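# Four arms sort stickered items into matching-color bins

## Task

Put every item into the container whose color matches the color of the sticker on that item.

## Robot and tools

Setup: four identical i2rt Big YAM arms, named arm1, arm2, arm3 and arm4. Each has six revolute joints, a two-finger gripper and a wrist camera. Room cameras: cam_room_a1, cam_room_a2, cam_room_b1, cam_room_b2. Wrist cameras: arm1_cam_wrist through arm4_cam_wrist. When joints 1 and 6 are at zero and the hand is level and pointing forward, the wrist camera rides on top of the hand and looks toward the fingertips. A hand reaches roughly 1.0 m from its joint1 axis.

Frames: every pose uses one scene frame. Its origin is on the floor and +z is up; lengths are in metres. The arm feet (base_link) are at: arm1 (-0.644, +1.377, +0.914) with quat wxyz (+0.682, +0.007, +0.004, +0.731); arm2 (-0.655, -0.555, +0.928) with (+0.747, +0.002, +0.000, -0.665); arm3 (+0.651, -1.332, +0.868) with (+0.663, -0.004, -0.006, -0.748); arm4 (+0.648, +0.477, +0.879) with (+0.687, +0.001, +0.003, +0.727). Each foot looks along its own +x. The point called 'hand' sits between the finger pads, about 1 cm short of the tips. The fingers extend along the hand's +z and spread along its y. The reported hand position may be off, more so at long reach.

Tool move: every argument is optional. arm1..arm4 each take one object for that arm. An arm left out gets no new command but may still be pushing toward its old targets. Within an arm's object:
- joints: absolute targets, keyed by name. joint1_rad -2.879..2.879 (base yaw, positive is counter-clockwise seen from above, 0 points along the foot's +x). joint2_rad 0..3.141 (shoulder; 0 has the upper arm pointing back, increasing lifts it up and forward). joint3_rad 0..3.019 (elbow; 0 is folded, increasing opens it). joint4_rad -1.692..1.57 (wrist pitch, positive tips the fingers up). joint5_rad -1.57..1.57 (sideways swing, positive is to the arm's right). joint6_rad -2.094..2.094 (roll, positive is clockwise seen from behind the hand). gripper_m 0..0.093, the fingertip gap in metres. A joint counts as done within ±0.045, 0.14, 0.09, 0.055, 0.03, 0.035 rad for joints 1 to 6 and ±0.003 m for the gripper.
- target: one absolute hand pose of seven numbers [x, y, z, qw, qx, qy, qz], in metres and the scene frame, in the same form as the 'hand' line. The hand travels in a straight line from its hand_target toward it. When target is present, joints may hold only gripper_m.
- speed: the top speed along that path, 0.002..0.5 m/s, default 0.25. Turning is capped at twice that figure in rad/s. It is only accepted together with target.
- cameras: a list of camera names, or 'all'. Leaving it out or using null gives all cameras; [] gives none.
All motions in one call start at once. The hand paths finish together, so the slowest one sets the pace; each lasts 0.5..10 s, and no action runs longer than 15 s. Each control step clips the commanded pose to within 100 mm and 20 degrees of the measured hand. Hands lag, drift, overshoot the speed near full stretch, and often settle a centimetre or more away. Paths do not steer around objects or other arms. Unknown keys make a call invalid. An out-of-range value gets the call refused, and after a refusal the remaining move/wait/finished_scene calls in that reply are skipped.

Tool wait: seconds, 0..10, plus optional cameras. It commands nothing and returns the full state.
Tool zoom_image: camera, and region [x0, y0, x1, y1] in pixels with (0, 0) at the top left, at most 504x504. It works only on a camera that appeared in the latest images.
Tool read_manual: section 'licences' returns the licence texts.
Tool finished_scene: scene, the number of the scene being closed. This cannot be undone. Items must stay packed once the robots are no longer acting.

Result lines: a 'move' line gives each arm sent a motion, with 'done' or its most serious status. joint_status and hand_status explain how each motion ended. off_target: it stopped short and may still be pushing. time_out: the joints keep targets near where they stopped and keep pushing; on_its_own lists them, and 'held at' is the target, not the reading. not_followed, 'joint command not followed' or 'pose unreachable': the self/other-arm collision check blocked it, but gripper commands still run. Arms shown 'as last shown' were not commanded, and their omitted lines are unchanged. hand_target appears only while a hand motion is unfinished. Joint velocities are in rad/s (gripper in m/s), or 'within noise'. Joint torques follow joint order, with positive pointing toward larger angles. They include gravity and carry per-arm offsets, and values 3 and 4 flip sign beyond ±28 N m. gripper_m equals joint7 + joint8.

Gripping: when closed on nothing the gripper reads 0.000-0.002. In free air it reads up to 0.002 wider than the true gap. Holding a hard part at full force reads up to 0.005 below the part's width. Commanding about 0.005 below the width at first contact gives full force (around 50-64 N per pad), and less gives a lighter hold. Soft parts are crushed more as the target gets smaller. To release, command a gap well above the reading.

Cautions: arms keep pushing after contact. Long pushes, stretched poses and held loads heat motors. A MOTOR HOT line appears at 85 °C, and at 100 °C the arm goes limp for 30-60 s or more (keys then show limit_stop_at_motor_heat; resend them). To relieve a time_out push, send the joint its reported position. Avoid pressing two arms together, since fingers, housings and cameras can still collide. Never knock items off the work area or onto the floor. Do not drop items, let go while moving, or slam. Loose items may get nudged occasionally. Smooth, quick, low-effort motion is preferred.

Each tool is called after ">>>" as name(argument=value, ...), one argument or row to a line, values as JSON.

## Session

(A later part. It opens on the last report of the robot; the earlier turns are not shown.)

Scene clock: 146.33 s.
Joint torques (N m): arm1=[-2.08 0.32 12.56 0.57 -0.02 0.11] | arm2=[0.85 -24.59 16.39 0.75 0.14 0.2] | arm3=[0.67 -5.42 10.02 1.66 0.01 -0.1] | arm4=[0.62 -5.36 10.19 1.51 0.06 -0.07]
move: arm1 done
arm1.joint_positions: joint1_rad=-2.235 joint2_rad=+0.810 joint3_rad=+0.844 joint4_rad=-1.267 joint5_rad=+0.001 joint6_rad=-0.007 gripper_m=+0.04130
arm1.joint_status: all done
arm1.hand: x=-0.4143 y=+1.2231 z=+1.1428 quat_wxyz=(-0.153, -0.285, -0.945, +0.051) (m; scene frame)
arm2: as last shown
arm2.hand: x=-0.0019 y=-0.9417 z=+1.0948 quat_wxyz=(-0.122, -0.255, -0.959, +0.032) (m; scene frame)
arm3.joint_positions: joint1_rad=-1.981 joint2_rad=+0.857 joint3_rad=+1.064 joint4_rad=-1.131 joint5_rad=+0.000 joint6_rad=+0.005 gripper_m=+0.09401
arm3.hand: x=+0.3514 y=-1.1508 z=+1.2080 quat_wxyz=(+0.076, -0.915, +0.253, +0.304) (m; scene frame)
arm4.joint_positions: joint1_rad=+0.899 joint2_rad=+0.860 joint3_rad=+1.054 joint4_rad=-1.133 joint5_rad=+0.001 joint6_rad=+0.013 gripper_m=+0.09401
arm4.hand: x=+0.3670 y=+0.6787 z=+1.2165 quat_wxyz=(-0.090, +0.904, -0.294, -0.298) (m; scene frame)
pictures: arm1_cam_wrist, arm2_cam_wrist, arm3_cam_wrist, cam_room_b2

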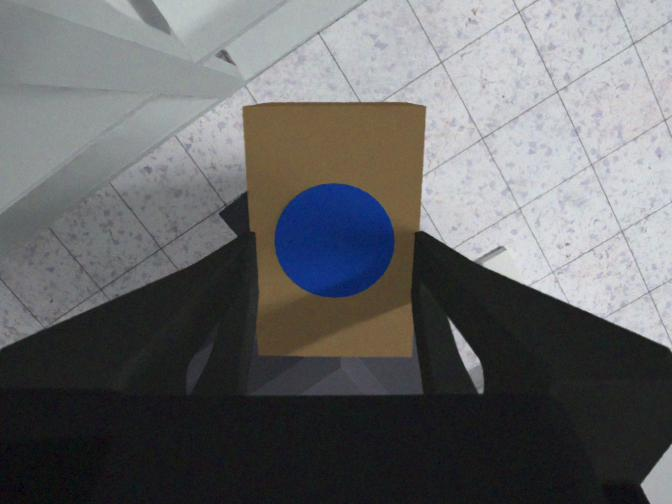

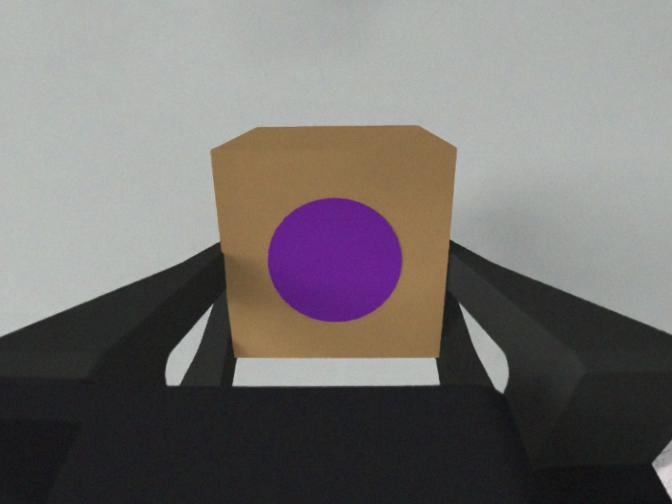

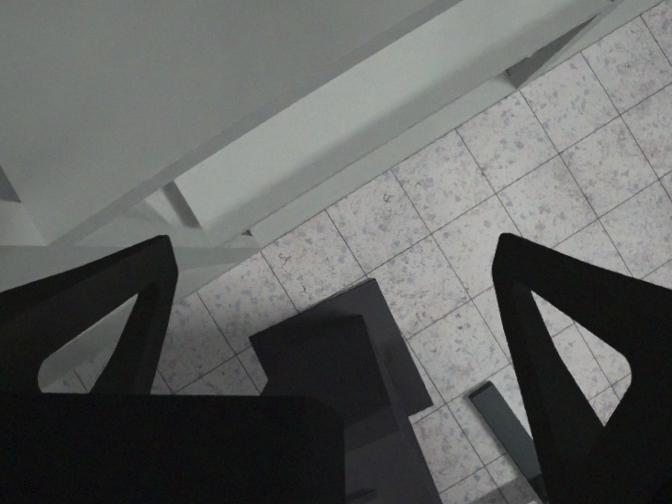

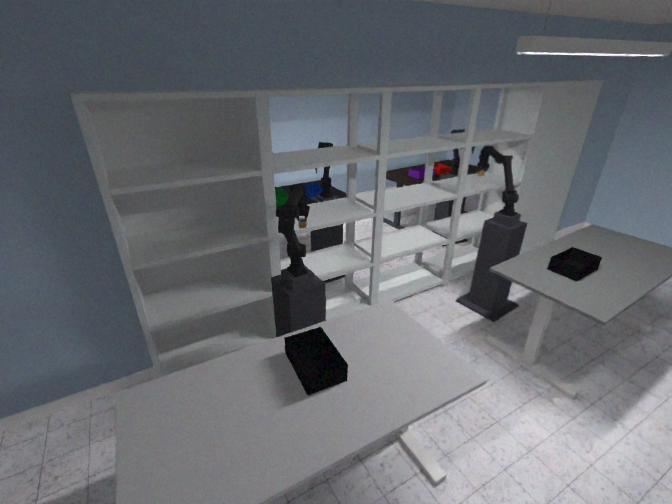

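>>> move(
  arm1={"target":[0.006,0.918,1.105,0.1413,0.2908,0.9453,-0.0435],"speed":0.28},
  arm2={"target":[0.007,-0.949,1.058,0.1343,0.2613,0.9552,-0.0367],"speed":0.15},
  cameras=["arm1_cam_wrist","arm2_cam_wrist"],
)

>>> move(
  arm1={"target":[0.006,0.918,1.062,0.1413,0.2908,0.9453,-0.0435],"speed":0.15},
  arm2={"target":[0.007,-0.949,1.035,0.1343,0.2613,0.9552,-0.0367],"speed":0.1},
  cameras=["arm1_cam_wrist","arm2_cam_wrist"],
)

Scene clock: 154.43 s.
Joint torques (N m): arm1=[-3.08 -21.48 16.75 0.38 -0.06 -0.04] | arm2=[0.85 -25.35 10.17 2.07 0.14 0.18] | arm3=[0.67 -5.25 9.94 1.68 0 -0.11] | arm4=[0.62 -5.54 10.19 1.54 0.06 -0.06]
move: arm1 off_target; arm2 off_target
arm1.joint_positions: joint1_rad=-2.248 joint2_rad=+2.385 joint3_rad=+2.600 joint4_rad=-1.512 joint5_rad=-0.011 joint6_rad=-0.011 gripper_m=+0.04130
arm1.hand: x=+0.0028 y=+0.9304 z=+1.0882 quat_wxyz=(-0.123, -0.291, -0.948, +0.037) (m; scene frame)
arm1.hand_target: x=+0.0049 y=+0.9188 z=+1.1050 quat_wxyz=(-0.143, -0.291, -0.945, +0.044) (m; scene frame)
arm1.hand_status: off_target (0.021 m and 2.2 deg from the pose sent, 0.521 m and 1.7 deg at the start)
arm2.joint_positions: joint1_rad=+0.921 joint2_rad=+2.265 joint3_rad=+2.274 joint4_rad=-1.292 joint5_rad=+0.000 joint6_rad=-0.013 gripper_m=+0.05300
arm2.hand: x=+0.0060 y=-0.9463 z=+1.0739 quat_wxyz=(-0.139, -0.254, -0.956, +0.037) (m; scene frame)
arm2.hand_target: x=+0.0067 y=-0.9488 z=+1.0581 quat_wxyz=(-0.134, -0.261, -0.955, +0.037) (m; scene frame)
arm2.hand_status: off_target (0.016 m and 0.9 deg from the pose sent, 0.039 m and 1.7 deg at the start)
arm3, arm4: as last shown
pictures: arm1_cam_wrist, arm2_cam_wrist

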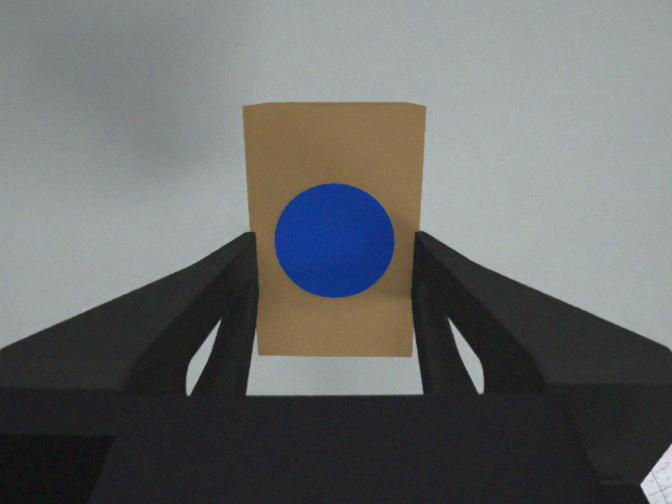

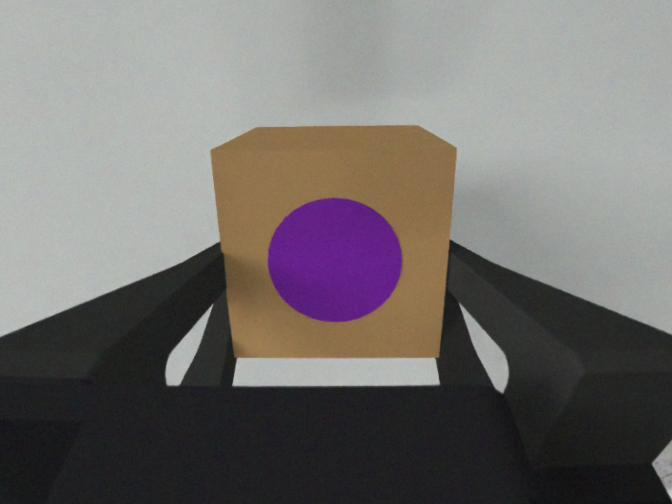

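Scene clock: 155.43 s.
Joint torques (N m): arm1=[-3.25 -25 11.43 1.35 0 -0.05] | arm2=[0.62 -24.76 10.26 2.1 0.14 0.18] | arm3=[0.67 -5.3 9.94 1.66 0.01 -0.09] | arm4=[0.79 -5.13 10.14 1.37 0.1 -0.11]
move: arm1 off_target; arm2 off_target
arm1.joint_positions: joint1_rad=-2.248 joint2_rad=+2.385 joint3_rad=+2.470 joint4_rad=-1.393 joint5_rad=-0.011 joint6_rad=-0.011 gripper_m=+0.04130
arm1.hand: x=+0.0060 y=+0.9278 z=+1.0390 quat_wxyz=(-0.119, -0.291, -0.949, +0.036) (m; scene frame)
arm1.hand_target: x=+0.0057 y=+0.9184 z=+1.0621 quat_wxyz=(-0.141, -0.291, -0.945, +0.044) (m; scene frame)
arm1.hand_status: off_target (0.025 m and 2.8 deg from the pose sent, 0.029 m and 2.2 deg at the start)
arm2.joint_positions: joint1_rad=+0.921 joint2_rad=+2.265 joint3_rad=+2.219 joint4_rad=-1.235 joint5_rad=+0.000 joint6_rad=-0.013 gripper_m=+0.05300
arm2.hand: x=+0.0061 y=-0.9462 z=+1.0531 quat_wxyz=(-0.140, -0.254, -0.956, +0.037) (m; scene frame)
arm2.hand_target: x=+0.0065 y=-0.9487 z=+1.0350 quat_wxyz=(-0.134, -0.261, -0.955, +0.037) (m; scene frame)
arm2.hand_status: off_target (0.018 m and 1.0 deg from the pose sent, 0.039 m and 0.9 deg at the start)
arm3: as last shown
arm4.joint_positions: joint1_rad=+0.899 joint2_rad=+0.860 joint3_rad=+1.054 joint4_rad=-1.133 joint5_rad=+0.000 joint6_rad=+0.013 gripper_m=+0.09401
arm4.hand: x=+0.3670 y=+0.6786 z=+1.2165 quat_wxyz=(-0.090, +0.904, -0.294, -0.298) (m; scene frame)
pictures: arm1_cam_wrist, arm2_cam_wrist

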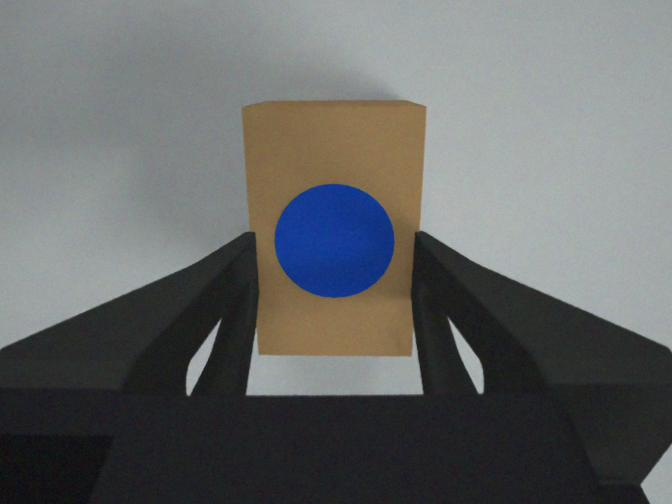

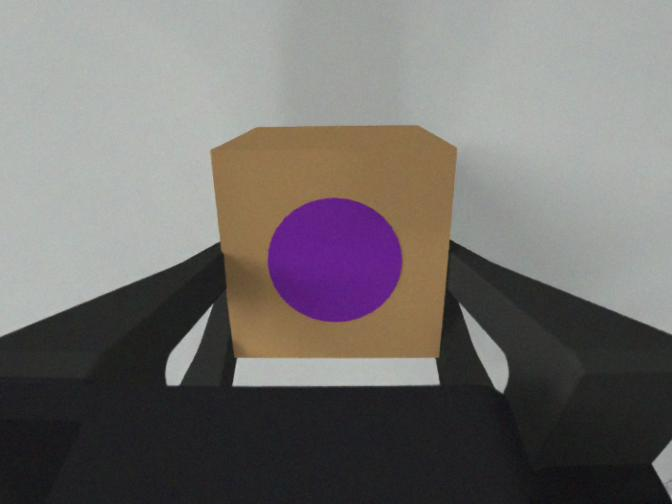

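>>> move(
  arm1={"target":[0.006,0.918,1.046,0.1413,0.2908,0.9453,-0.0435],"speed":0.1},
  arm2={"target":[0.007,-0.949,1.015,0.1343,0.2613,0.9552,-0.0367],"speed":0.1},
  cameras=["arm1_cam_wrist","arm2_cam_wrist"],
)

>>> move(
  arm1={"target":[0.006,0.918,1.030,0.1413,0.2908,0.9453,-0.0435],"speed":0.08},
  arm2={"target":[0.007,-0.949,1.004,0.1343,0.2613,0.9552,-0.0367],"speed":0.08},
  cameras=["arm1_cam_wrist","arm2_cam_wrist"],
)

Scene clock: 161.60 s.
Joint torques (N m): arm1=[-1.55 -23.53 10.29 1.52 -0.04 -0.07] | arm2=[0.73 -24.41 10.18 2.09 0.14 0.18] | arm3=[0.79 -5.36 9.94 1.65 0.01 -0.11] | arm4=[0.91 -5.71 10.32 1.46 0.06 -0.08]
Motor temperatures (°C): arm1=[21 25 34 23 23 25 22] | arm2=[23 28 34 22 22 20 24] | arm3=[24 23 29 23 24 23 23] | arm4=[22 22 34 22 24 21 24]
move: arm1 off_target; arm2 off_target
arm1.joint_positions: joint1_rad=-2.248 joint2_rad=+2.371 joint3_rad=+2.434 joint4_rad=-1.349 joint5_rad=-0.011 joint6_rad=-0.011 gripper_m=+0.04130
arm1.hand: x=+0.0082 y=+0.9259 z=+1.0361 quat_wxyz=(-0.129, -0.291, -0.947, +0.039) (m; scene frame)
arm1.hand_target: x=+0.0059 y=+0.9181 z=+1.0459 quat_wxyz=(-0.141, -0.291, -0.945, +0.044) (m; scene frame)
arm1.hand_status: off_target (0.013 m and 1.5 deg from the pose sent, 0.012 m and 2.8 deg at the start)
arm2.joint_positions: joint1_rad=+0.921 joint2_rad=+2.265 joint3_rad=+2.179 joint4_rad=-1.188 joint5_rad=+0.000 joint6_rad=-0.013 gripper_m=+0.05300
arm2.hand: x=+0.0066 y=-0.9465 z=+1.0381 quat_wxyz=(-0.143, -0.254, -0.956, +0.038) (m; scene frame)
arm2.hand_target: x=+0.0063 y=-0.9486 z=+1.0152 quat_wxyz=(-0.134, -0.261, -0.955, +0.037) (m; scene frame)
arm2.hand_status: off_target (0.023 m and 1.3 deg from the pose sent, 0.038 m and 1.0 deg at the start)
arm3: as last shown
arm4.joint_positions: joint1_rad=+0.899 joint2_rad=+0.860 joint3_rad=+1.054 joint4_rad=-1.133 joint5_rad=+0.001 joint6_rad=+0.013 gripper_m=+0.09401
arm4.hand: x=+0.3670 y=+0.6787 z=+1.2165 quat_wxyz=(-0.090, +0.904, -0.294, -0.298) (m; scene frame)
pictures: arm1_cam_wrist, arm2_cam_wrist

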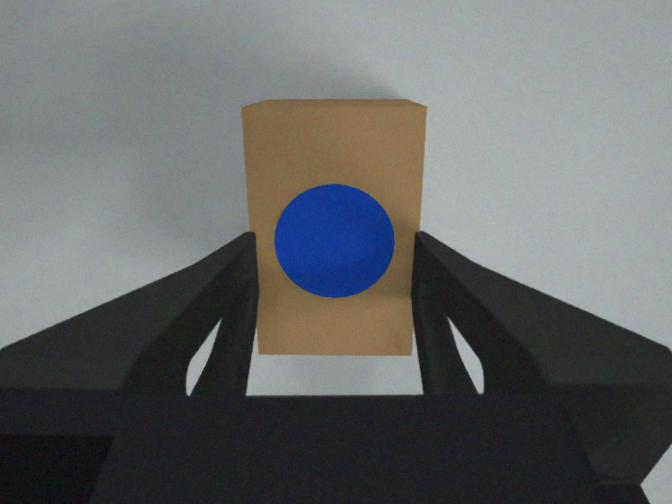

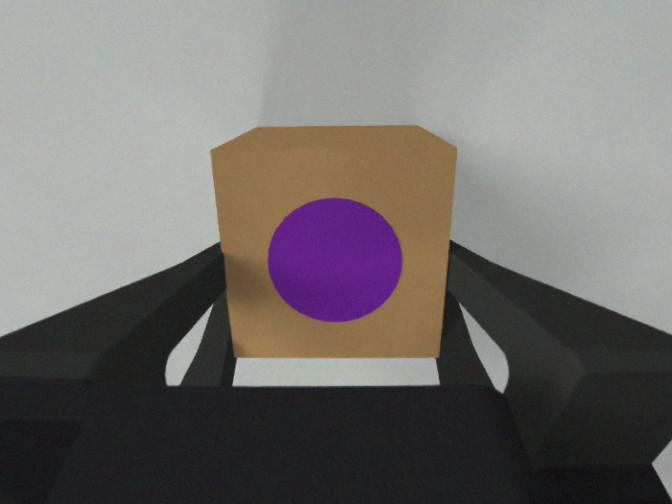

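Scene clock: 162.57 s.
Joint torques (N m): arm1=[-2.32 -23.06 9.69 1.61 0.01 -0.08] | arm2=[0.79 -24 9.06 2.33 0.14 0.18] | arm3=[0.56 -5.42 10 1.68 0.01 -0.12] | arm4=[0.5 -5.3 10.21 1.46 0.06 -0.09]
move: arm1 done; arm2 off_target
arm1.joint_positions: joint1_rad=-2.248 joint2_rad=+2.352 joint3_rad=+2.394 joint4_rad=-1.307 joint5_rad=-0.012 joint6_rad=-0.011 gripper_m=+0.04130
arm1.hand: x=+0.0092 y=+0.9254 z=+1.0355 quat_wxyz=(-0.139, -0.290, -0.946, +0.042) (m; scene frame)
arm1.hand_target: x=+0.0059 y=+0.9182 z=+1.0300 quat_wxyz=(-0.141, -0.291, -0.945, +0.043) (m; scene frame)
arm1.hand_status: done (0.010 m and 0.4 deg from the pose sent, 0.010 m and 1.5 deg at the start)
arm2.joint_positions: joint1_rad=+0.921 joint2_rad=+2.265 joint3_rad=+2.171 joint4_rad=-1.168 joint5_rad=+0.000 joint6_rad=-0.013 gripper_m=+0.05300
arm2.hand: x=+0.0089 y=-0.9479 z=+1.0363 quat_wxyz=(-0.149, -0.254, -0.955, +0.040) (m; scene frame)
arm2.hand_target: x=+0.0060 y=-0.9484 z=+1.0045 quat_wxyz=(-0.134, -0.261, -0.955, +0.037) (m; scene frame)
arm2.hand_status: off_target (0.032 m and 1.9 deg from the pose sent, 0.034 m and 1.3 deg at the start)
arm3: as last shown
arm4.joint_positions: joint1_rad=+0.899 joint2_rad=+0.860 joint3_rad=+1.054 joint4_rad=-1.133 joint5_rad=+0.000 joint6_rad=+0.013 gripper_m=+0.09401
arm4.hand: x=+0.3670 y=+0.6786 z=+1.2165 quat_wxyz=(-0.090, +0.904, -0.294, -0.298) (m; scene frame)
pictures: arm1_cam_wrist, arm2_cam_wrist

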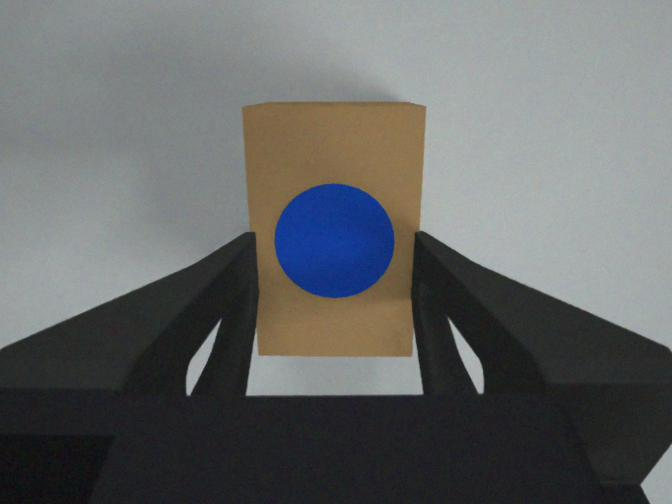

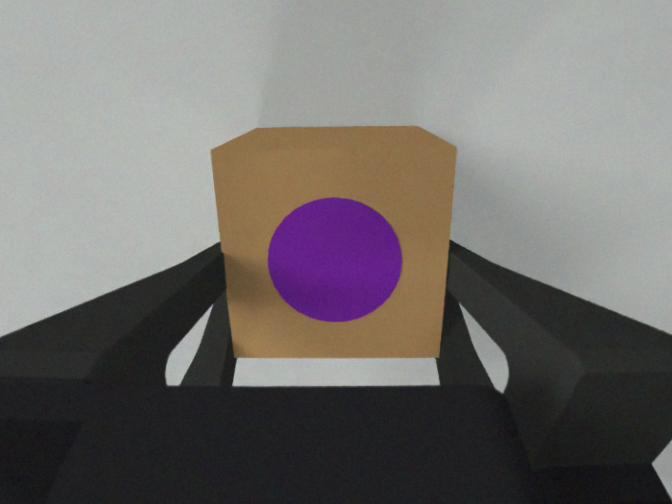

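>>> move(
  arm1={"target":[0.006,0.918,1.040,0.1413,0.2908,0.9453,-0.0435],"joints":{"gripper_m":0.080},"speed":0.08},
  arm2={"target":[0.007,-0.949,1.022,0.1343,0.2613,0.9552,-0.0367],"joints":{"gripper_m":0.093},"speed":0.08},
  cameras=["arm1_cam_wrist","arm2_cam_wrist"],
)

Scene clock: 168.10 s.
Joint torques (N m): arm1=[-2.43 -22.53 12.77 0.62 0.03 -0.08] | arm2=[0.67 -24.59 12.49 0.77 0.12 0.18] | arm3=[0.67 -5.3 9.98 1.66 0 -0.11] | arm4=[1.44 -5.6 10.15 1.46 0.08 -0.06]
move: arm1 off_target; arm2 off_target
arm1.joint_positions: joint1_rad=-2.248 joint2_rad=+2.352 joint3_rad=+2.387 joint4_rad=-1.306 joint5_rad=-0.013 joint6_rad=-0.011 gripper_m=+0.07996
arm1.joint_status: all done
arm1.hand: x=+0.0080 y=+0.9259 z=+1.0325 quat_wxyz=(-0.136, -0.290, -0.946, +0.041) (m; scene frame)
arm1.hand_target: x=+0.0058 y=+0.9181 z=+1.0400 quat_wxyz=(-0.141, -0.291, -0.945, +0.044) (m; scene frame)
arm1.hand_status: off_target (0.011 m and 0.7 deg from the pose sent, 0.009 m and 0.4 deg at the start)
arm2.joint_positions: joint1_rad=+0.921 joint2_rad=+2.265 joint3_rad=+2.166 joint4_rad=-1.171 joint5_rad=+0.000 joint6_rad=-0.013 gripper_m=+0.09293
arm2.joint_status: all done
arm2.hand: x=+0.0070 y=-0.9468 z=+1.0335 quat_wxyz=(-0.145, -0.254, -0.955, +0.039) (m; scene frame)
arm2.hand_target: x=+0.0068 y=-0.9489 z=+1.0221 quat_wxyz=(-0.135, -0.261, -0.955, +0.037) (m; scene frame)
arm2.hand_status: off_target (0.012 m and 1.5 deg from the pose sent, 0.014 m and 1.9 deg at the start)
arm3: as last shown
arm4.joint_positions: joint1_rad=+0.899 joint2_rad=+0.860 joint3_rad=+1.054 joint4_rad=-1.133 joint5_rad=+0.001 joint6_rad=+0.013 gripper_m=+0.09401
arm4.hand: x=+0.3670 y=+0.6787 z=+1.2165 quat_wxyz=(-0.090, +0.904, -0.294, -0.298) (m; scene frame)
pictures: arm1_cam_wrist, arm2_cam_wrist

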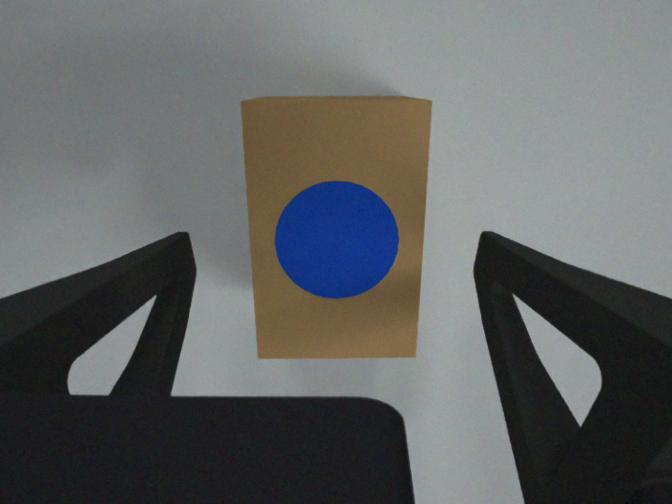

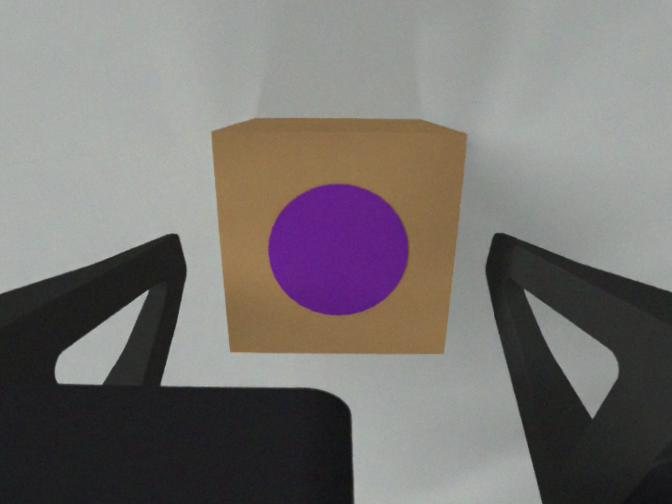

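>>> move(
  arm1={"target":[-0.30,1.143,1.145,0.1413,0.2908,0.9453,-0.0435],"speed":0.3},
  arm2={"target":[-0.33,-0.75,1.14,0.1343,0.2613,0.9552,-0.0367],"speed":0.3},
  arm3={"target":[0.16,-1.036,1.14,0.0885,-0.9077,0.2432,0.3303],"speed":0.2},
  arm4={"target":[0.15,0.827,1.13,0.1000,-0.8986,0.2748,0.3271],"speed":0.2},
  cameras=["arm3_cam_wrist","arm4_cam_wrist","cam_room_a1"],
)

Scene clock: 178.03 s.
Joint torques (N m): arm1=[-1.14 -5.83 11.02 0.61 0.08 0.09] | arm2=[0.62 -8.06 9.89 0.81 0.14 0.18] | arm3=[1.08 -14.04 14.06 1.8 0.06 -0.13] | arm4=[1.08 -14.74 12.71 1.5 -0.04 -0.06]
move: arm1 done; arm2 off_target; arm3 off_target; arm4 off_target
arm1.joint_positions: joint1_rad=-2.248 joint2_rad=+1.215 joint3_rad=+1.123 joint4_rad=-1.148 joint5_rad=-0.010 joint6_rad=-0.011 gripper_m=+0.07996
arm1.hand: x=-0.2997 y=+1.1410 z=+1.1495 quat_wxyz=(-0.151, -0.290, -0.944, +0.046) (m; scene frame)
arm1.hand_target: x=-0.3001 y=+1.1430 z=+1.1451 quat_wxyz=(-0.141, -0.291, -0.945, +0.044) (m; scene frame)
arm1.hand_status: done (0.005 m and 1.1 deg from the pose sent, 0.393 m and 0.7 deg at the start)
arm2.joint_positions: joint1_rad=+0.921 joint2_rad=+1.148 joint3_rad=+1.026 joint4_rad=-1.129 joint5_rad=+0.000 joint6_rad=-0.013 gripper_m=+0.09293
arm2.hand: x=-0.3244 y=-0.7518 z=+1.1522 quat_wxyz=(-0.154, -0.254, -0.954, +0.041) (m; scene frame)
arm2.hand_target: x=-0.3302 y=-0.7499 z=+1.1403 quat_wxyz=(-0.134, -0.261, -0.955, +0.037) (m; scene frame)
arm2.hand_status: off_target (0.014 m and 2.5 deg from the pose sent, 0.405 m and 1.5 deg at the start)
arm3.joint_positions: joint1_rad=-1.981 joint2_rad=+1.415 joint3_rad=+1.227 joint4_rad=-0.745 joint5_rad=+0.000 joint6_rad=-0.008 gripper_m=+0.09401
arm3.hand: x=+0.1751 y=-1.0486 z=+1.1091 quat_wxyz=(+0.077, -0.918, +0.247, +0.300) (m; scene frame)
arm3.hand_target: x=+0.1618 y=-1.0371 z=+1.1403 quat_wxyz=(+0.089, -0.908, +0.243, +0.330) (m; scene frame)
arm3.hand_status: off_target (0.037 m and 3.9 deg from the pose sent, 0.233 m and 3.5 deg at the start)
arm4.joint_positions: joint1_rad=+0.899 joint2_rad=+1.522 joint3_rad=+1.284 joint4_rad=-0.697 joint5_rad=-0.003 joint6_rad=-0.003 gripper_m=+0.09401
arm4.hand: x=+0.1682 y=+0.8176 z=+1.1047 quat_wxyz=(-0.092, +0.905, -0.287, -0.300) (m; scene frame)
arm4.hand_target: x=+0.1515 y=+0.8260 z=+1.1304 quat_wxyz=(-0.100, +0.898, -0.275, -0.327) (m; scene frame)
arm4.hand_status: off_target (0.033 m and 3.6 deg from the pose sent, 0.277 m and 4.2 deg at the start)
pictures: arm3_cam_wrist, arm4_cam_wrist, cam_room_a1

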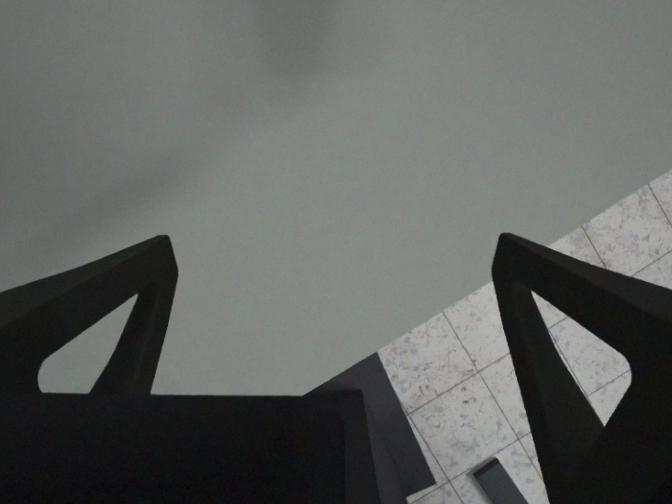

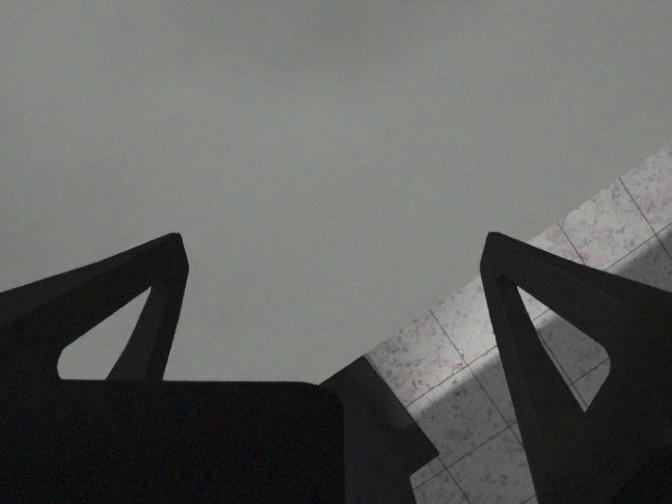

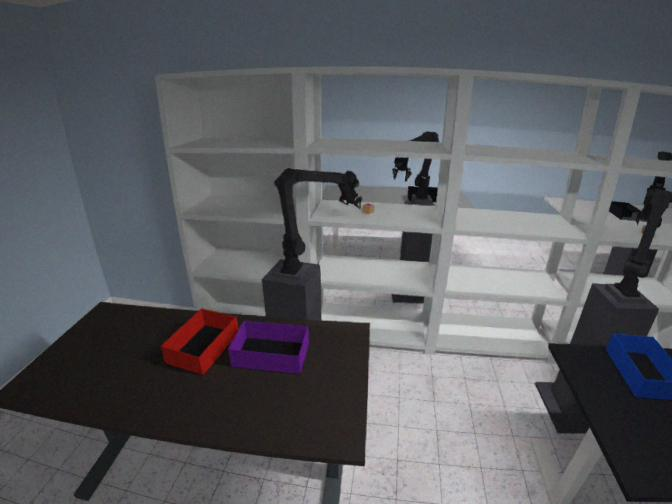

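>>> move(
  arm3={"target":[0.072,-0.984,1.108,0.0885,-0.9077,0.2432,0.3303],"speed":0.2},
  arm4={"target":[0.070,0.893,1.095,0.1000,-0.8986,0.2748,0.3271],"speed":0.2},
  cameras=["arm3_cam_wrist","arm4_cam_wrist"],
)

Scene clock: 183.30 s.
Joint torques (N m): arm1=[-1.44 -6.18 11.22 0.58 0.07 0.08] | arm2=[0.56 -8.06 9.91 0.84 0.13 0.18] | arm3=[1.14 -18.96 13.96 1.63 0.05 -0.13] | arm4=[0.62 -19.43 12.7 1.2 -0.07 -0.1]
move: arm3 off_target; arm4 off_target
arm1, arm2: as last shown
arm3.joint_positions: joint1_rad=-1.981 joint2_rad=+1.693 joint3_rad=+1.466 joint4_rad=-0.705 joint5_rad=+0.000 joint6_rad=-0.009 gripper_m=+0.09401
arm3.hand: x=+0.0866 y=-0.9971 z=+1.0774 quat_wxyz=(+0.078, -0.918, +0.247, +0.301) (m; scene frame)
arm3.hand_target: x=+0.0738 y=-0.9850 z=+1.1084 quat_wxyz=(+0.089, -0.908, +0.243, +0.330) (m; scene frame)
arm3.hand_status: off_target (0.036 m and 3.8 deg from the pose sent, 0.122 m and 4.0 deg at the start)
arm4.joint_positions: joint1_rad=+0.896 joint2_rad=+1.804 joint3_rad=+1.554 joint4_rad=-0.673 joint5_rad=-0.012 joint6_rad=-0.014 gripper_m=+0.09401
arm4.hand: x=+0.0822 y=+0.8788 z=+1.0733 quat_wxyz=(-0.091, +0.905, -0.281, -0.306) (m; scene frame)
arm4.hand_target: x=+0.0714 y=+0.8923 z=+1.0952 quat_wxyz=(-0.100, +0.898, -0.275, -0.327) (m; scene frame)
arm4.hand_status: off_target (0.029 m and 2.8 deg from the pose sent, 0.124 m and 3.6 deg at the start)
pictures: arm3_cam_wrist, arm4_cam_wrist

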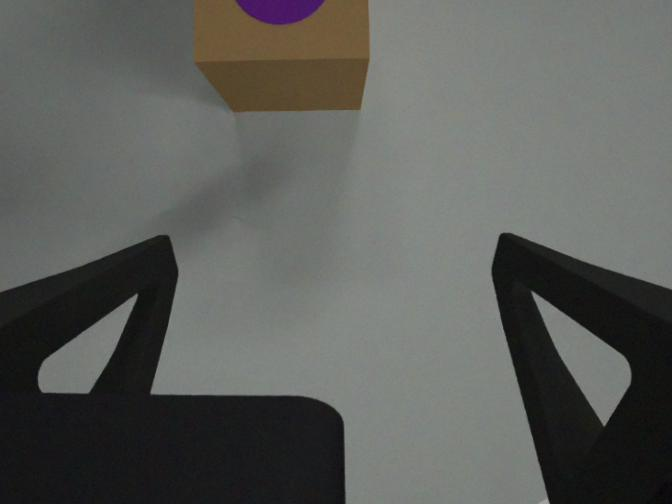

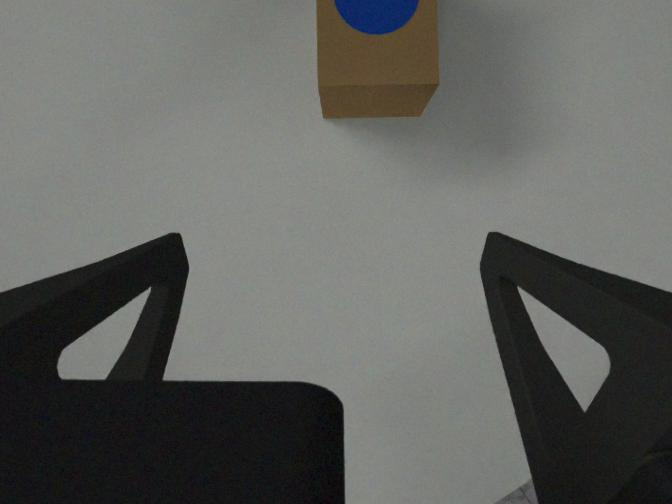

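>>> move(
  arm3={"target":[-0.014,-0.952,1.084,0.0885,-0.9077,0.2432,0.3303],"speed":0.18},
  arm4={"target":[-0.007,0.963,1.075,0.1000,-0.8986,0.2748,0.3271],"speed":0.18},
  cameras=["arm3_cam_wrist","arm4_cam_wrist"],
)

Scene clock: 193.57 s.
Joint torques (N m): arm1=[-1.26 -5.6 10.93 0.53 0.06 0.09] | arm2=[0.73 -8 9.92 0.81 0.13 0.18] | arm3=[2.49 -22.89 14.13 0.91 0.12 0.03] | arm4=[0.38 -23.3 13.03 0.69 -0.04 -0.12]
Motor temperatures (°C): arm1=[21 26 34 23 22 23 22] | arm2=[23 28 33 22 22 20 23] | arm3=[24 24 31 23 24 23 23] | arm4=[22 23 39 22 24 21 24]
Heat: arm1: hottest joint3_rad 34 °C; arm2: hottest joint3_rad 33 °C; arm3: hottest joint3_rad 31 °C; arm4: hottest joint3_rad 39 °C.
move: arm3 off_target; arm4 off_target
arm1, arm2: as last shown
arm3.joint_positions: joint1_rad=-1.975 joint2_rad=+1.942 joint3_rad=+1.762 joint4_rad=-0.730 joint5_rad=+0.013 joint6_rad=-0.006 gripper_m=+0.09401
arm3.hand: x=+0.0039 y=-0.9511 z=+1.0578 quat_wxyz=(+0.085, -0.914, +0.247, +0.309) (m; scene frame)
arm3.hand_target: x=-0.0126 y=-0.9529 z=+1.0842 quat_wxyz=(+0.088, -0.908, +0.243, +0.331) (m; scene frame)
arm3.hand_status: off_target (0.032 m and 2.6 deg from the pose sent, 0.111 m and 3.8 deg at the start)
arm4.joint_positions: joint1_rad=+0.877 joint2_rad=+2.100 joint3_rad=+1.968 joint4_rad=-0.768 joint5_rad=-0.023 joint6_rad=-0.026 gripper_m=+0.09401
arm4.hand: x=+0.0012 y=+0.9528 z=+1.0610 quat_wxyz=(-0.095, +0.901, -0.281, -0.316) (m; scene frame)
arm4.hand_target: x=-0.0061 y=+0.9625 z=+1.0749 quat_wxyz=(-0.100, +0.898, -0.275, -0.328) (m; scene frame)
arm4.hand_status: off_target (0.019 m and 1.6 deg from the pose sent, 0.123 m and 2.8 deg at the start)
pictures: arm3_cam_wrist, arm4_cam_wrist

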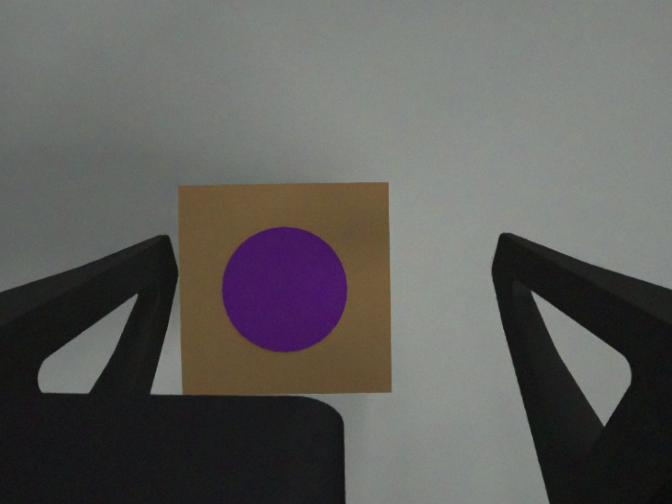

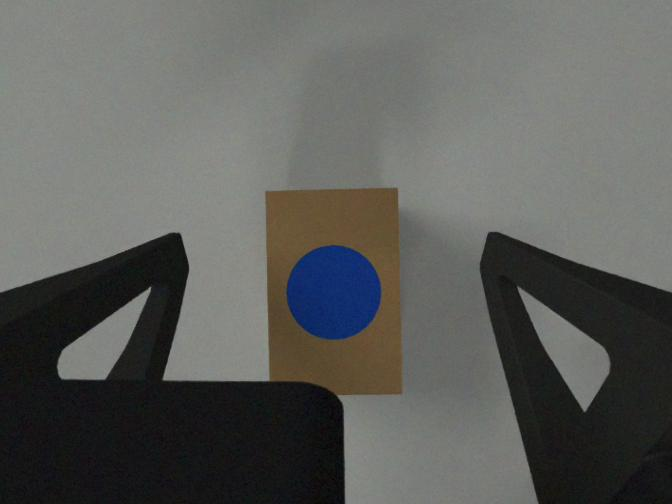

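>>> move(
  arm3={"target":[-0.017,-0.967,1.080,0.0885,-0.9077,0.2432,0.3303],"speed":0.1},
  arm4={"target":[0.002,0.957,1.043,0.1000,-0.8986,0.2748,0.3271],"speed":0.1},
  cameras=["arm3_cam_wrist","arm4_cam_wrist"],
)

Scene clock: 203.03 s.
Joint torques (N m): arm1=[-1.2 -6.12 11.07 0.62 0.09 0.09] | arm2=[0.62 -7.94 9.89 0.84 0.13 0.18] | arm3=[2.26 -23.71 12.1 1.52 0.13 0.02] | arm4=[0.26 -24.94 9.55 1.66 -0.09 -0.11]
move: arm3 off_target; arm4 done
arm1, arm2: as last shown
arm3.joint_positions: joint1_rad=-1.949 joint2_rad=+1.942 joint3_rad=+1.762 joint4_rad=-0.730 joint5_rad=+0.028 joint6_rad=+0.011 gripper_m=+0.09401
arm3.hand: x=-0.0045 y=-0.9658 z=+1.0581 quat_wxyz=(+0.085, -0.915, +0.245, +0.309) (m; scene frame)
arm3.hand_target: x=-0.0162 y=-0.9675 z=+1.0802 quat_wxyz=(+0.088, -0.908, +0.243, +0.331) (m; scene frame)
arm3.hand_status: off_target (0.025 m and 2.6 deg from the pose sent, 0.034 m and 2.6 deg at the start)
arm4.joint_positions: joint1_rad=+0.877 joint2_rad=+2.100 joint3_rad=+1.906 joint4_rad=-0.704 joint5_rad=-0.023 joint6_rad=-0.027 gripper_m=+0.09401
arm4.hand: x=+0.0038 y=+0.9506 z=+1.0378 quat_wxyz=(-0.095, +0.901, -0.280, -0.317) (m; scene frame)
arm4.hand_target: x=+0.0022 y=+0.9570 z=+1.0430 quat_wxyz=(-0.100, +0.899, -0.275, -0.327) (m; scene frame)
arm4.hand_status: done (0.008 m and 1.4 deg from the pose sent, 0.019 m and 1.6 deg at the start)
pictures: arm3_cam_wrist, arm4_cam_wrist

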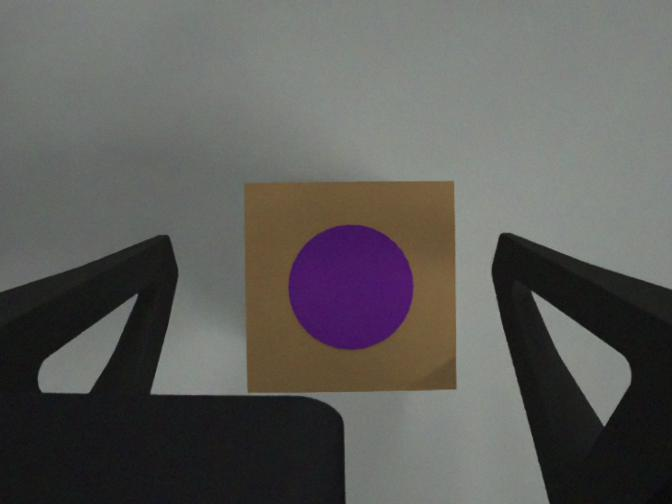

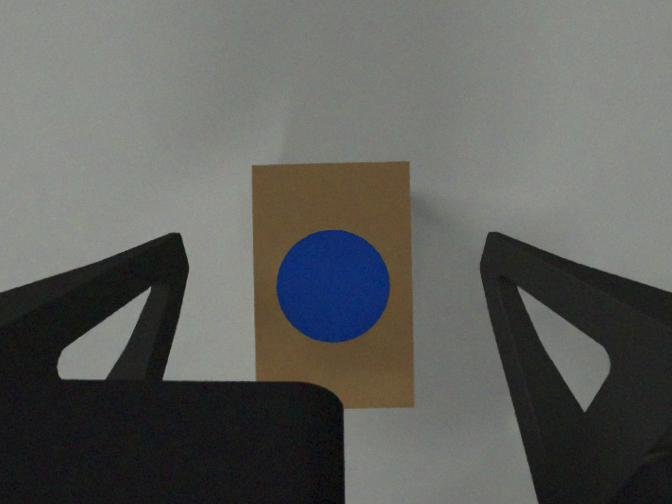

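>>> move(
  arm3={"joints":{"gripper_m":0.040}},
  arm4={"joints":{"gripper_m":0.030}},
  cameras=["arm3_cam_wrist","arm4_cam_wrist"],
)

>>> move(
  arm3={"target":[0.14,-1.03,1.15,0.0885,-0.9077,0.2432,0.3303],"speed":0.25},
  arm4={"target":[0.11,0.86,1.15,0.1000,-0.8986,0.2748,0.3271],"speed":0.25},
  cameras=["arm3_cam_wrist","arm4_cam_wrist"],
)

Scene clock: 211.30 s.
Joint torques (N m): arm1=[-1.26 -5.54 10.89 0.54 0.1 0.11] | arm2=[0.62 -8.12 9.94 0.81 0.13 0.18] | arm3=[2.08 -23.65 12.11 1.48 0.09 0.02] | arm4=[0.03 -25 9.52 1.58 -0.08 -0.11]
move: arm3 off_target; arm4 off_target
arm1, arm2: as last shown
arm3.joint_positions: joint1_rad=-1.949 joint2_rad=+1.942 joint3_rad=+1.762 joint4_rad=-0.730 joint5_rad=+0.029 joint6_rad=+0.013 gripper_m=+0.05289
arm3.joint_status: gripper_m off_target (ended at +0.05292, target +0.04000)
arm3.hand: x=-0.0044 y=-0.9656 z=+1.0581 quat_wxyz=(+0.085, -0.915, +0.246, +0.309) (m; scene frame)
arm4.joint_positions: joint1_rad=+0.877 joint2_rad=+2.100 joint3_rad=+1.906 joint4_rad=-0.704 joint5_rad=-0.024 joint6_rad=-0.028 gripper_m=+0.04397
arm4.joint_status: gripper_m off_target (ended at +0.04399, target +0.03000)
arm4.hand: x=+0.0037 y=+0.9506 z=+1.0379 quat_wxyz=(-0.095, +0.901, -0.280, -0.317) (m; scene frame)
pictures: arm3_cam_wrist, arm4_cam_wrist

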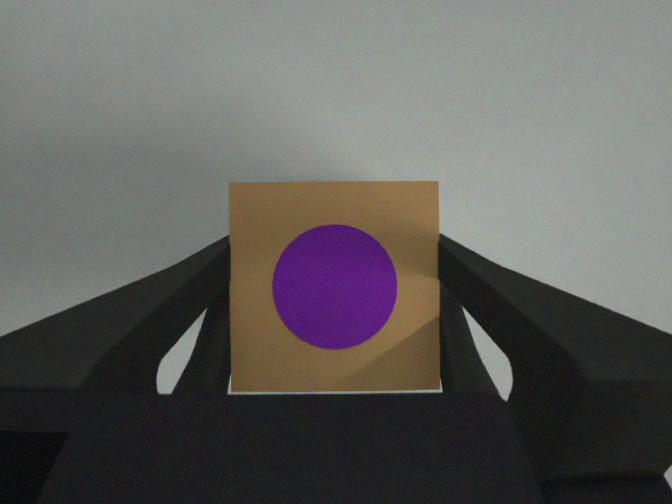

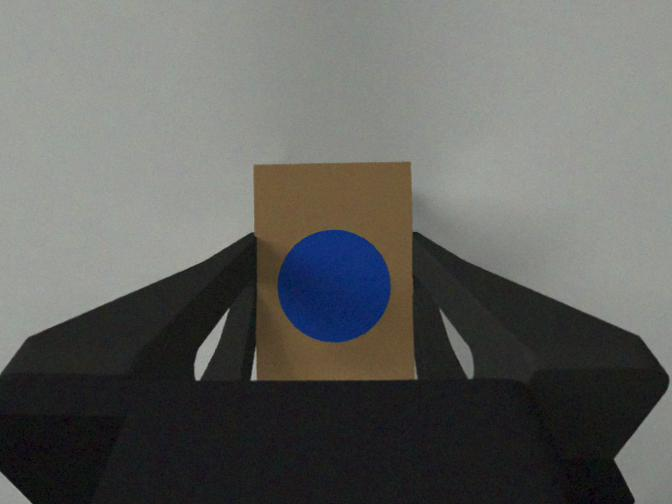

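Scene clock: 212.80 s.
Joint torques (N m): arm1=[-1.55 -5.54 11.12 0.5 0.11 0.06] | arm2=[0.67 -7.94 9.91 0.81 0.13 0.19] | arm3=[0.5 -15.09 9.4 1.11 -0.08 -0.13] | arm4=[1.67 -17.32 9.55 0.75 0.23 0.11]
move: arm3 done; arm4 done
arm1, arm2: as last shown
arm3.joint_positions: joint1_rad=-1.961 joint2_rad=+1.466 joint3_rad=+1.369 joint4_rad=-0.757 joint5_rad=+0.010 joint6_rad=+0.000 gripper_m=+0.05289
arm3.hand: x=+0.1359 y=-1.0363 z=+1.1547 quat_wxyz=(+0.087, -0.906, +0.241, +0.336) (m; scene frame)
arm3.hand_target: x=+0.1401 y=-1.0300 z=+1.1500 quat_wxyz=(+0.089, -0.908, +0.243, +0.330) (m; scene frame)
arm3.hand_status: done (0.009 m and 0.7 deg from the pose sent, 0.183 m and 2.6 deg at the start)
arm4.joint_positions: joint1_rad=+0.890 joint2_rad=+1.651 joint3_rad=+1.543 joint4_rad=-0.752 joint5_rad=-0.015 joint6_rad=-0.028 gripper_m=+0.04397
arm4.hand: x=+0.1126 y=+0.8623 z=+1.1553 quat_wxyz=(-0.103, +0.896, -0.274, -0.333) (m; scene frame)
arm4.hand_target: x=+0.1100 y=+0.8600 z=+1.1500 quat_wxyz=(-0.100, +0.899, -0.275, -0.327) (m; scene frame)
arm4.hand_status: done (0.006 m and 0.8 deg from the pose sent, 0.179 m and 1.4 deg at the start)
pictures: arm3_cam_wrist, arm4_cam_wrist

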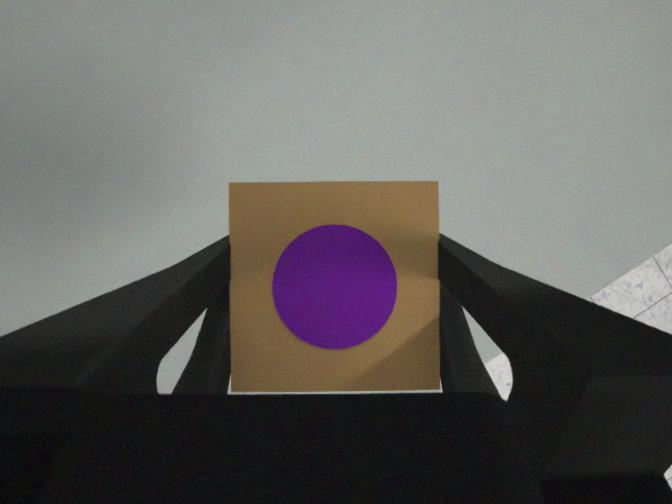

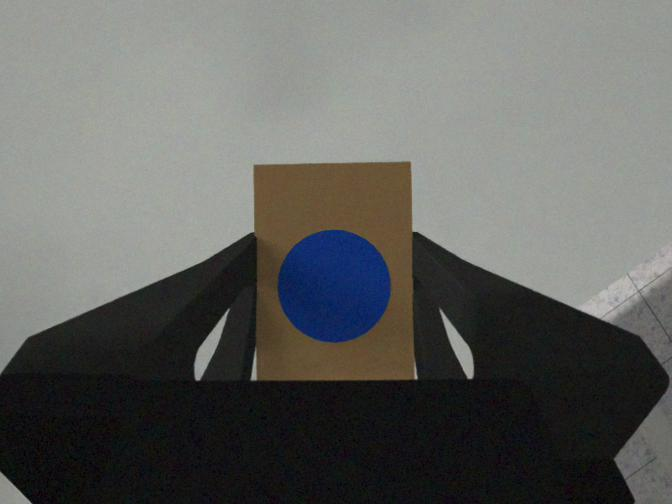

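>>> move(
  arm3={"joints":{"joint1_rad":-1.97,"joint2_rad":0.848,"joint3_rad":1.07,"joint4_rad":-1.12,"joint5_rad":0,"joint6_rad":0}},
  arm4={"joints":{"joint1_rad":0.9,"joint2_rad":0.848,"joint3_rad":1.07,"joint4_rad":-1.12,"joint5_rad":0,"joint6_rad":0}},
  cameras=[],
)

>>> move(
  arm3={"joints":{"joint1_rad":1.777}},
  arm4={"joints":{"joint1_rad":-1.845}},
  cameras=[],
)

>>> move(
  arm3={"target":[1.15,-1.283,0.95,0.3254,-0.0330,0.9449,0.0114],"speed":0.25},
  arm4={"target":[1.14,0.355,0.95,0.3253,0.0412,0.9446,-0.0142],"speed":0.25},
  cameras=["arm3_cam_wrist","arm4_cam_wrist"],
)

Scene clock: 226.27 s.
Joint torques (N m): arm1=[-1.32 -5.6 11.03 0.68 0.11 0.11] | arm2=[0.5 -8.06 9.91 0.77 0.13 0.18] | arm3=[0.67 -3.96 9.48 1.06 -0.08 -0.04] | arm4=[1.08 -3.37 9.33 0.73 0.21 0.17]
move: arm3 done; arm4 done
arm1, arm2: as last shown
arm3.joint_positions: joint1_rad=-1.961 joint2_rad=+0.847 joint3_rad=+1.070 joint4_rad=-1.116 joint5_rad=+0.002 joint6_rad=+0.000 gripper_m=+0.05288
arm3.joint_status: all done
arm3.hand: x=+0.3470 y=-1.1555 z=+1.2169 quat_wxyz=(+0.079, -0.913, +0.241, +0.319) (m; scene frame)
arm4.joint_positions: joint1_rad=+0.893 joint2_rad=+0.838 joint3_rad=+1.065 joint4_rad=-1.111 joint5_rad=-0.004 joint6_rad=-0.014 gripper_m=+0.04397
arm4.joint_status: all done
arm4.hand: x=+0.3674 y=+0.6805 z=+1.2333 quat_wxyz=(-0.101, +0.898, -0.282, -0.322) (m; scene frame)
pictures: none

Scene clock: 229.13 s.
Joint torques (N m): arm1=[-1.38 -6.24 11.04 0.58 0.11 0.1] | arm2=[0.62 -8.06 9.94 0.84 0.13 0.17] | arm3=[1.79 -4.19 9.5 1.09 0.08 -0.04] | arm4=[0.44 -4.13 9.5 0.77 0.1 0.17]
move: arm3 done; arm4 done
arm1, arm2: as last shown
arm3.joint_positions: joint1_rad=+1.768 joint2_rad=+0.848 joint3_rad=+1.070 joint4_rad=-1.116 joint5_rad=-0.001 joint6_rad=+0.000 gripper_m=+0.05286
arm3.joint_status: all done
arm3.hand: x=+0.9983 y=-1.3003 z=+1.2193 quat_wxyz=(-0.332, +0.039, -0.942, -0.007) (m; scene frame)
arm4.joint_positions: joint1_rad=-1.845 joint2_rad=+0.843 joint3_rad=+1.065 joint4_rad=-1.111 joint5_rad=+0.000 joint6_rad=-0.012 gripper_m=+0.04403
arm4.joint_status: all done
arm4.hand: x=+0.9894 y=+0.4029 z=+1.2295 quat_wxyz=(-0.330, -0.096, -0.938, +0.040) (m; scene frame)
pictures: none

Scene clock: 231.10 s.
Joint torques (N m): arm1=[-1.55 -5.36 10.97 0.73 0.11 0.06] | arm2=[0.56 -8.12 9.91 0.81 0.13 0.18] | arm3=[2.2 -13.51 7.99 1.92 0.15 0.03] | arm4=[0.26 -12.92 8.25 1.68 -0.14 -0.09]
move: arm3 off_target; arm4 off_target
arm1.joint_positions: joint1_rad=-2.248 joint2_rad=+1.215 joint3_rad=+1.123 joint4_rad=-1.148 joint5_rad=-0.010 joint6_rad=-0.011 gripper_m=+0.07996
arm1.hand: x=-0.2997 y=+1.1410 z=+1.1495 quat_wxyz=(-0.151, -0.290, -0.944, +0.046) (m; scene frame)
arm2.joint_positions: joint1_rad=+0.921 joint2_rad=+1.148 joint3_rad=+1.026 joint4_rad=-1.129 joint5_rad=+0.000 joint6_rad=-0.013 gripper_m=+0.09293
arm2.hand: x=-0.3244 y=-0.7518 z=+1.1522 quat_wxyz=(-0.154, -0.254, -0.954, +0.041) (m; scene frame)
arm3.joint_positions: joint1_rad=+1.774 joint2_rad=+1.481 joint3_rad=+0.792 joint4_rad=-0.254 joint5_rad=+0.003 joint6_rad=+0.023 gripper_m=+0.05286
arm3.hand: x=+1.1439 y=-1.2907 z=+0.9392 quat_wxyz=(-0.309, +0.030, -0.951, -0.008) (m; scene frame)
arm3.hand_target: x=+1.1497 y=-1.2831 z=+0.9499 quat_wxyz=(-0.325, +0.033, -0.945, -0.012) (m; scene frame)
arm3.hand_status: off_target (0.015 m and 2.1 deg from the pose sent, 0.310 m and 1.2 deg at the start)
arm4.joint_positions: joint1_rad=-1.906 joint2_rad=+1.509 joint3_rad=+0.787 joint4_rad=-0.232 joint5_rad=-0.121 joint6_rad=-0.140 gripper_m=+0.04402
arm4.hand: x=+1.1287 y=+0.3611 z=+0.9374 quat_wxyz=(-0.306, -0.047, -0.951, +0.008) (m; scene frame)
arm4.hand_target: x=+1.1396 y=+0.3551 z=+0.9503 quat_wxyz=(-0.325, -0.041, -0.945, +0.015) (m; scene frame)
arm4.hand_status: off_target (0.018 m and 2.6 deg from the pose sent, 0.321 m and 7.0 deg at the start)
pictures: arm3_cam_wrist, arm4_cam_wrist

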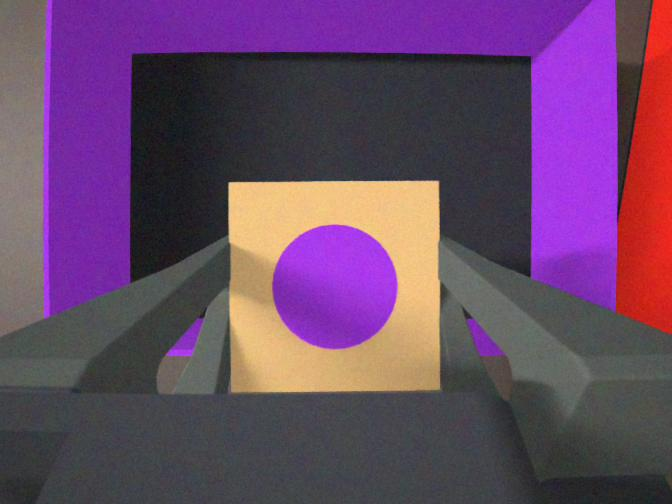

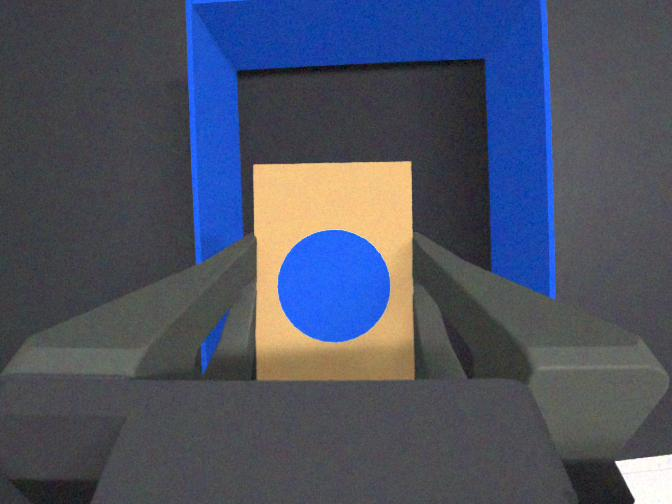

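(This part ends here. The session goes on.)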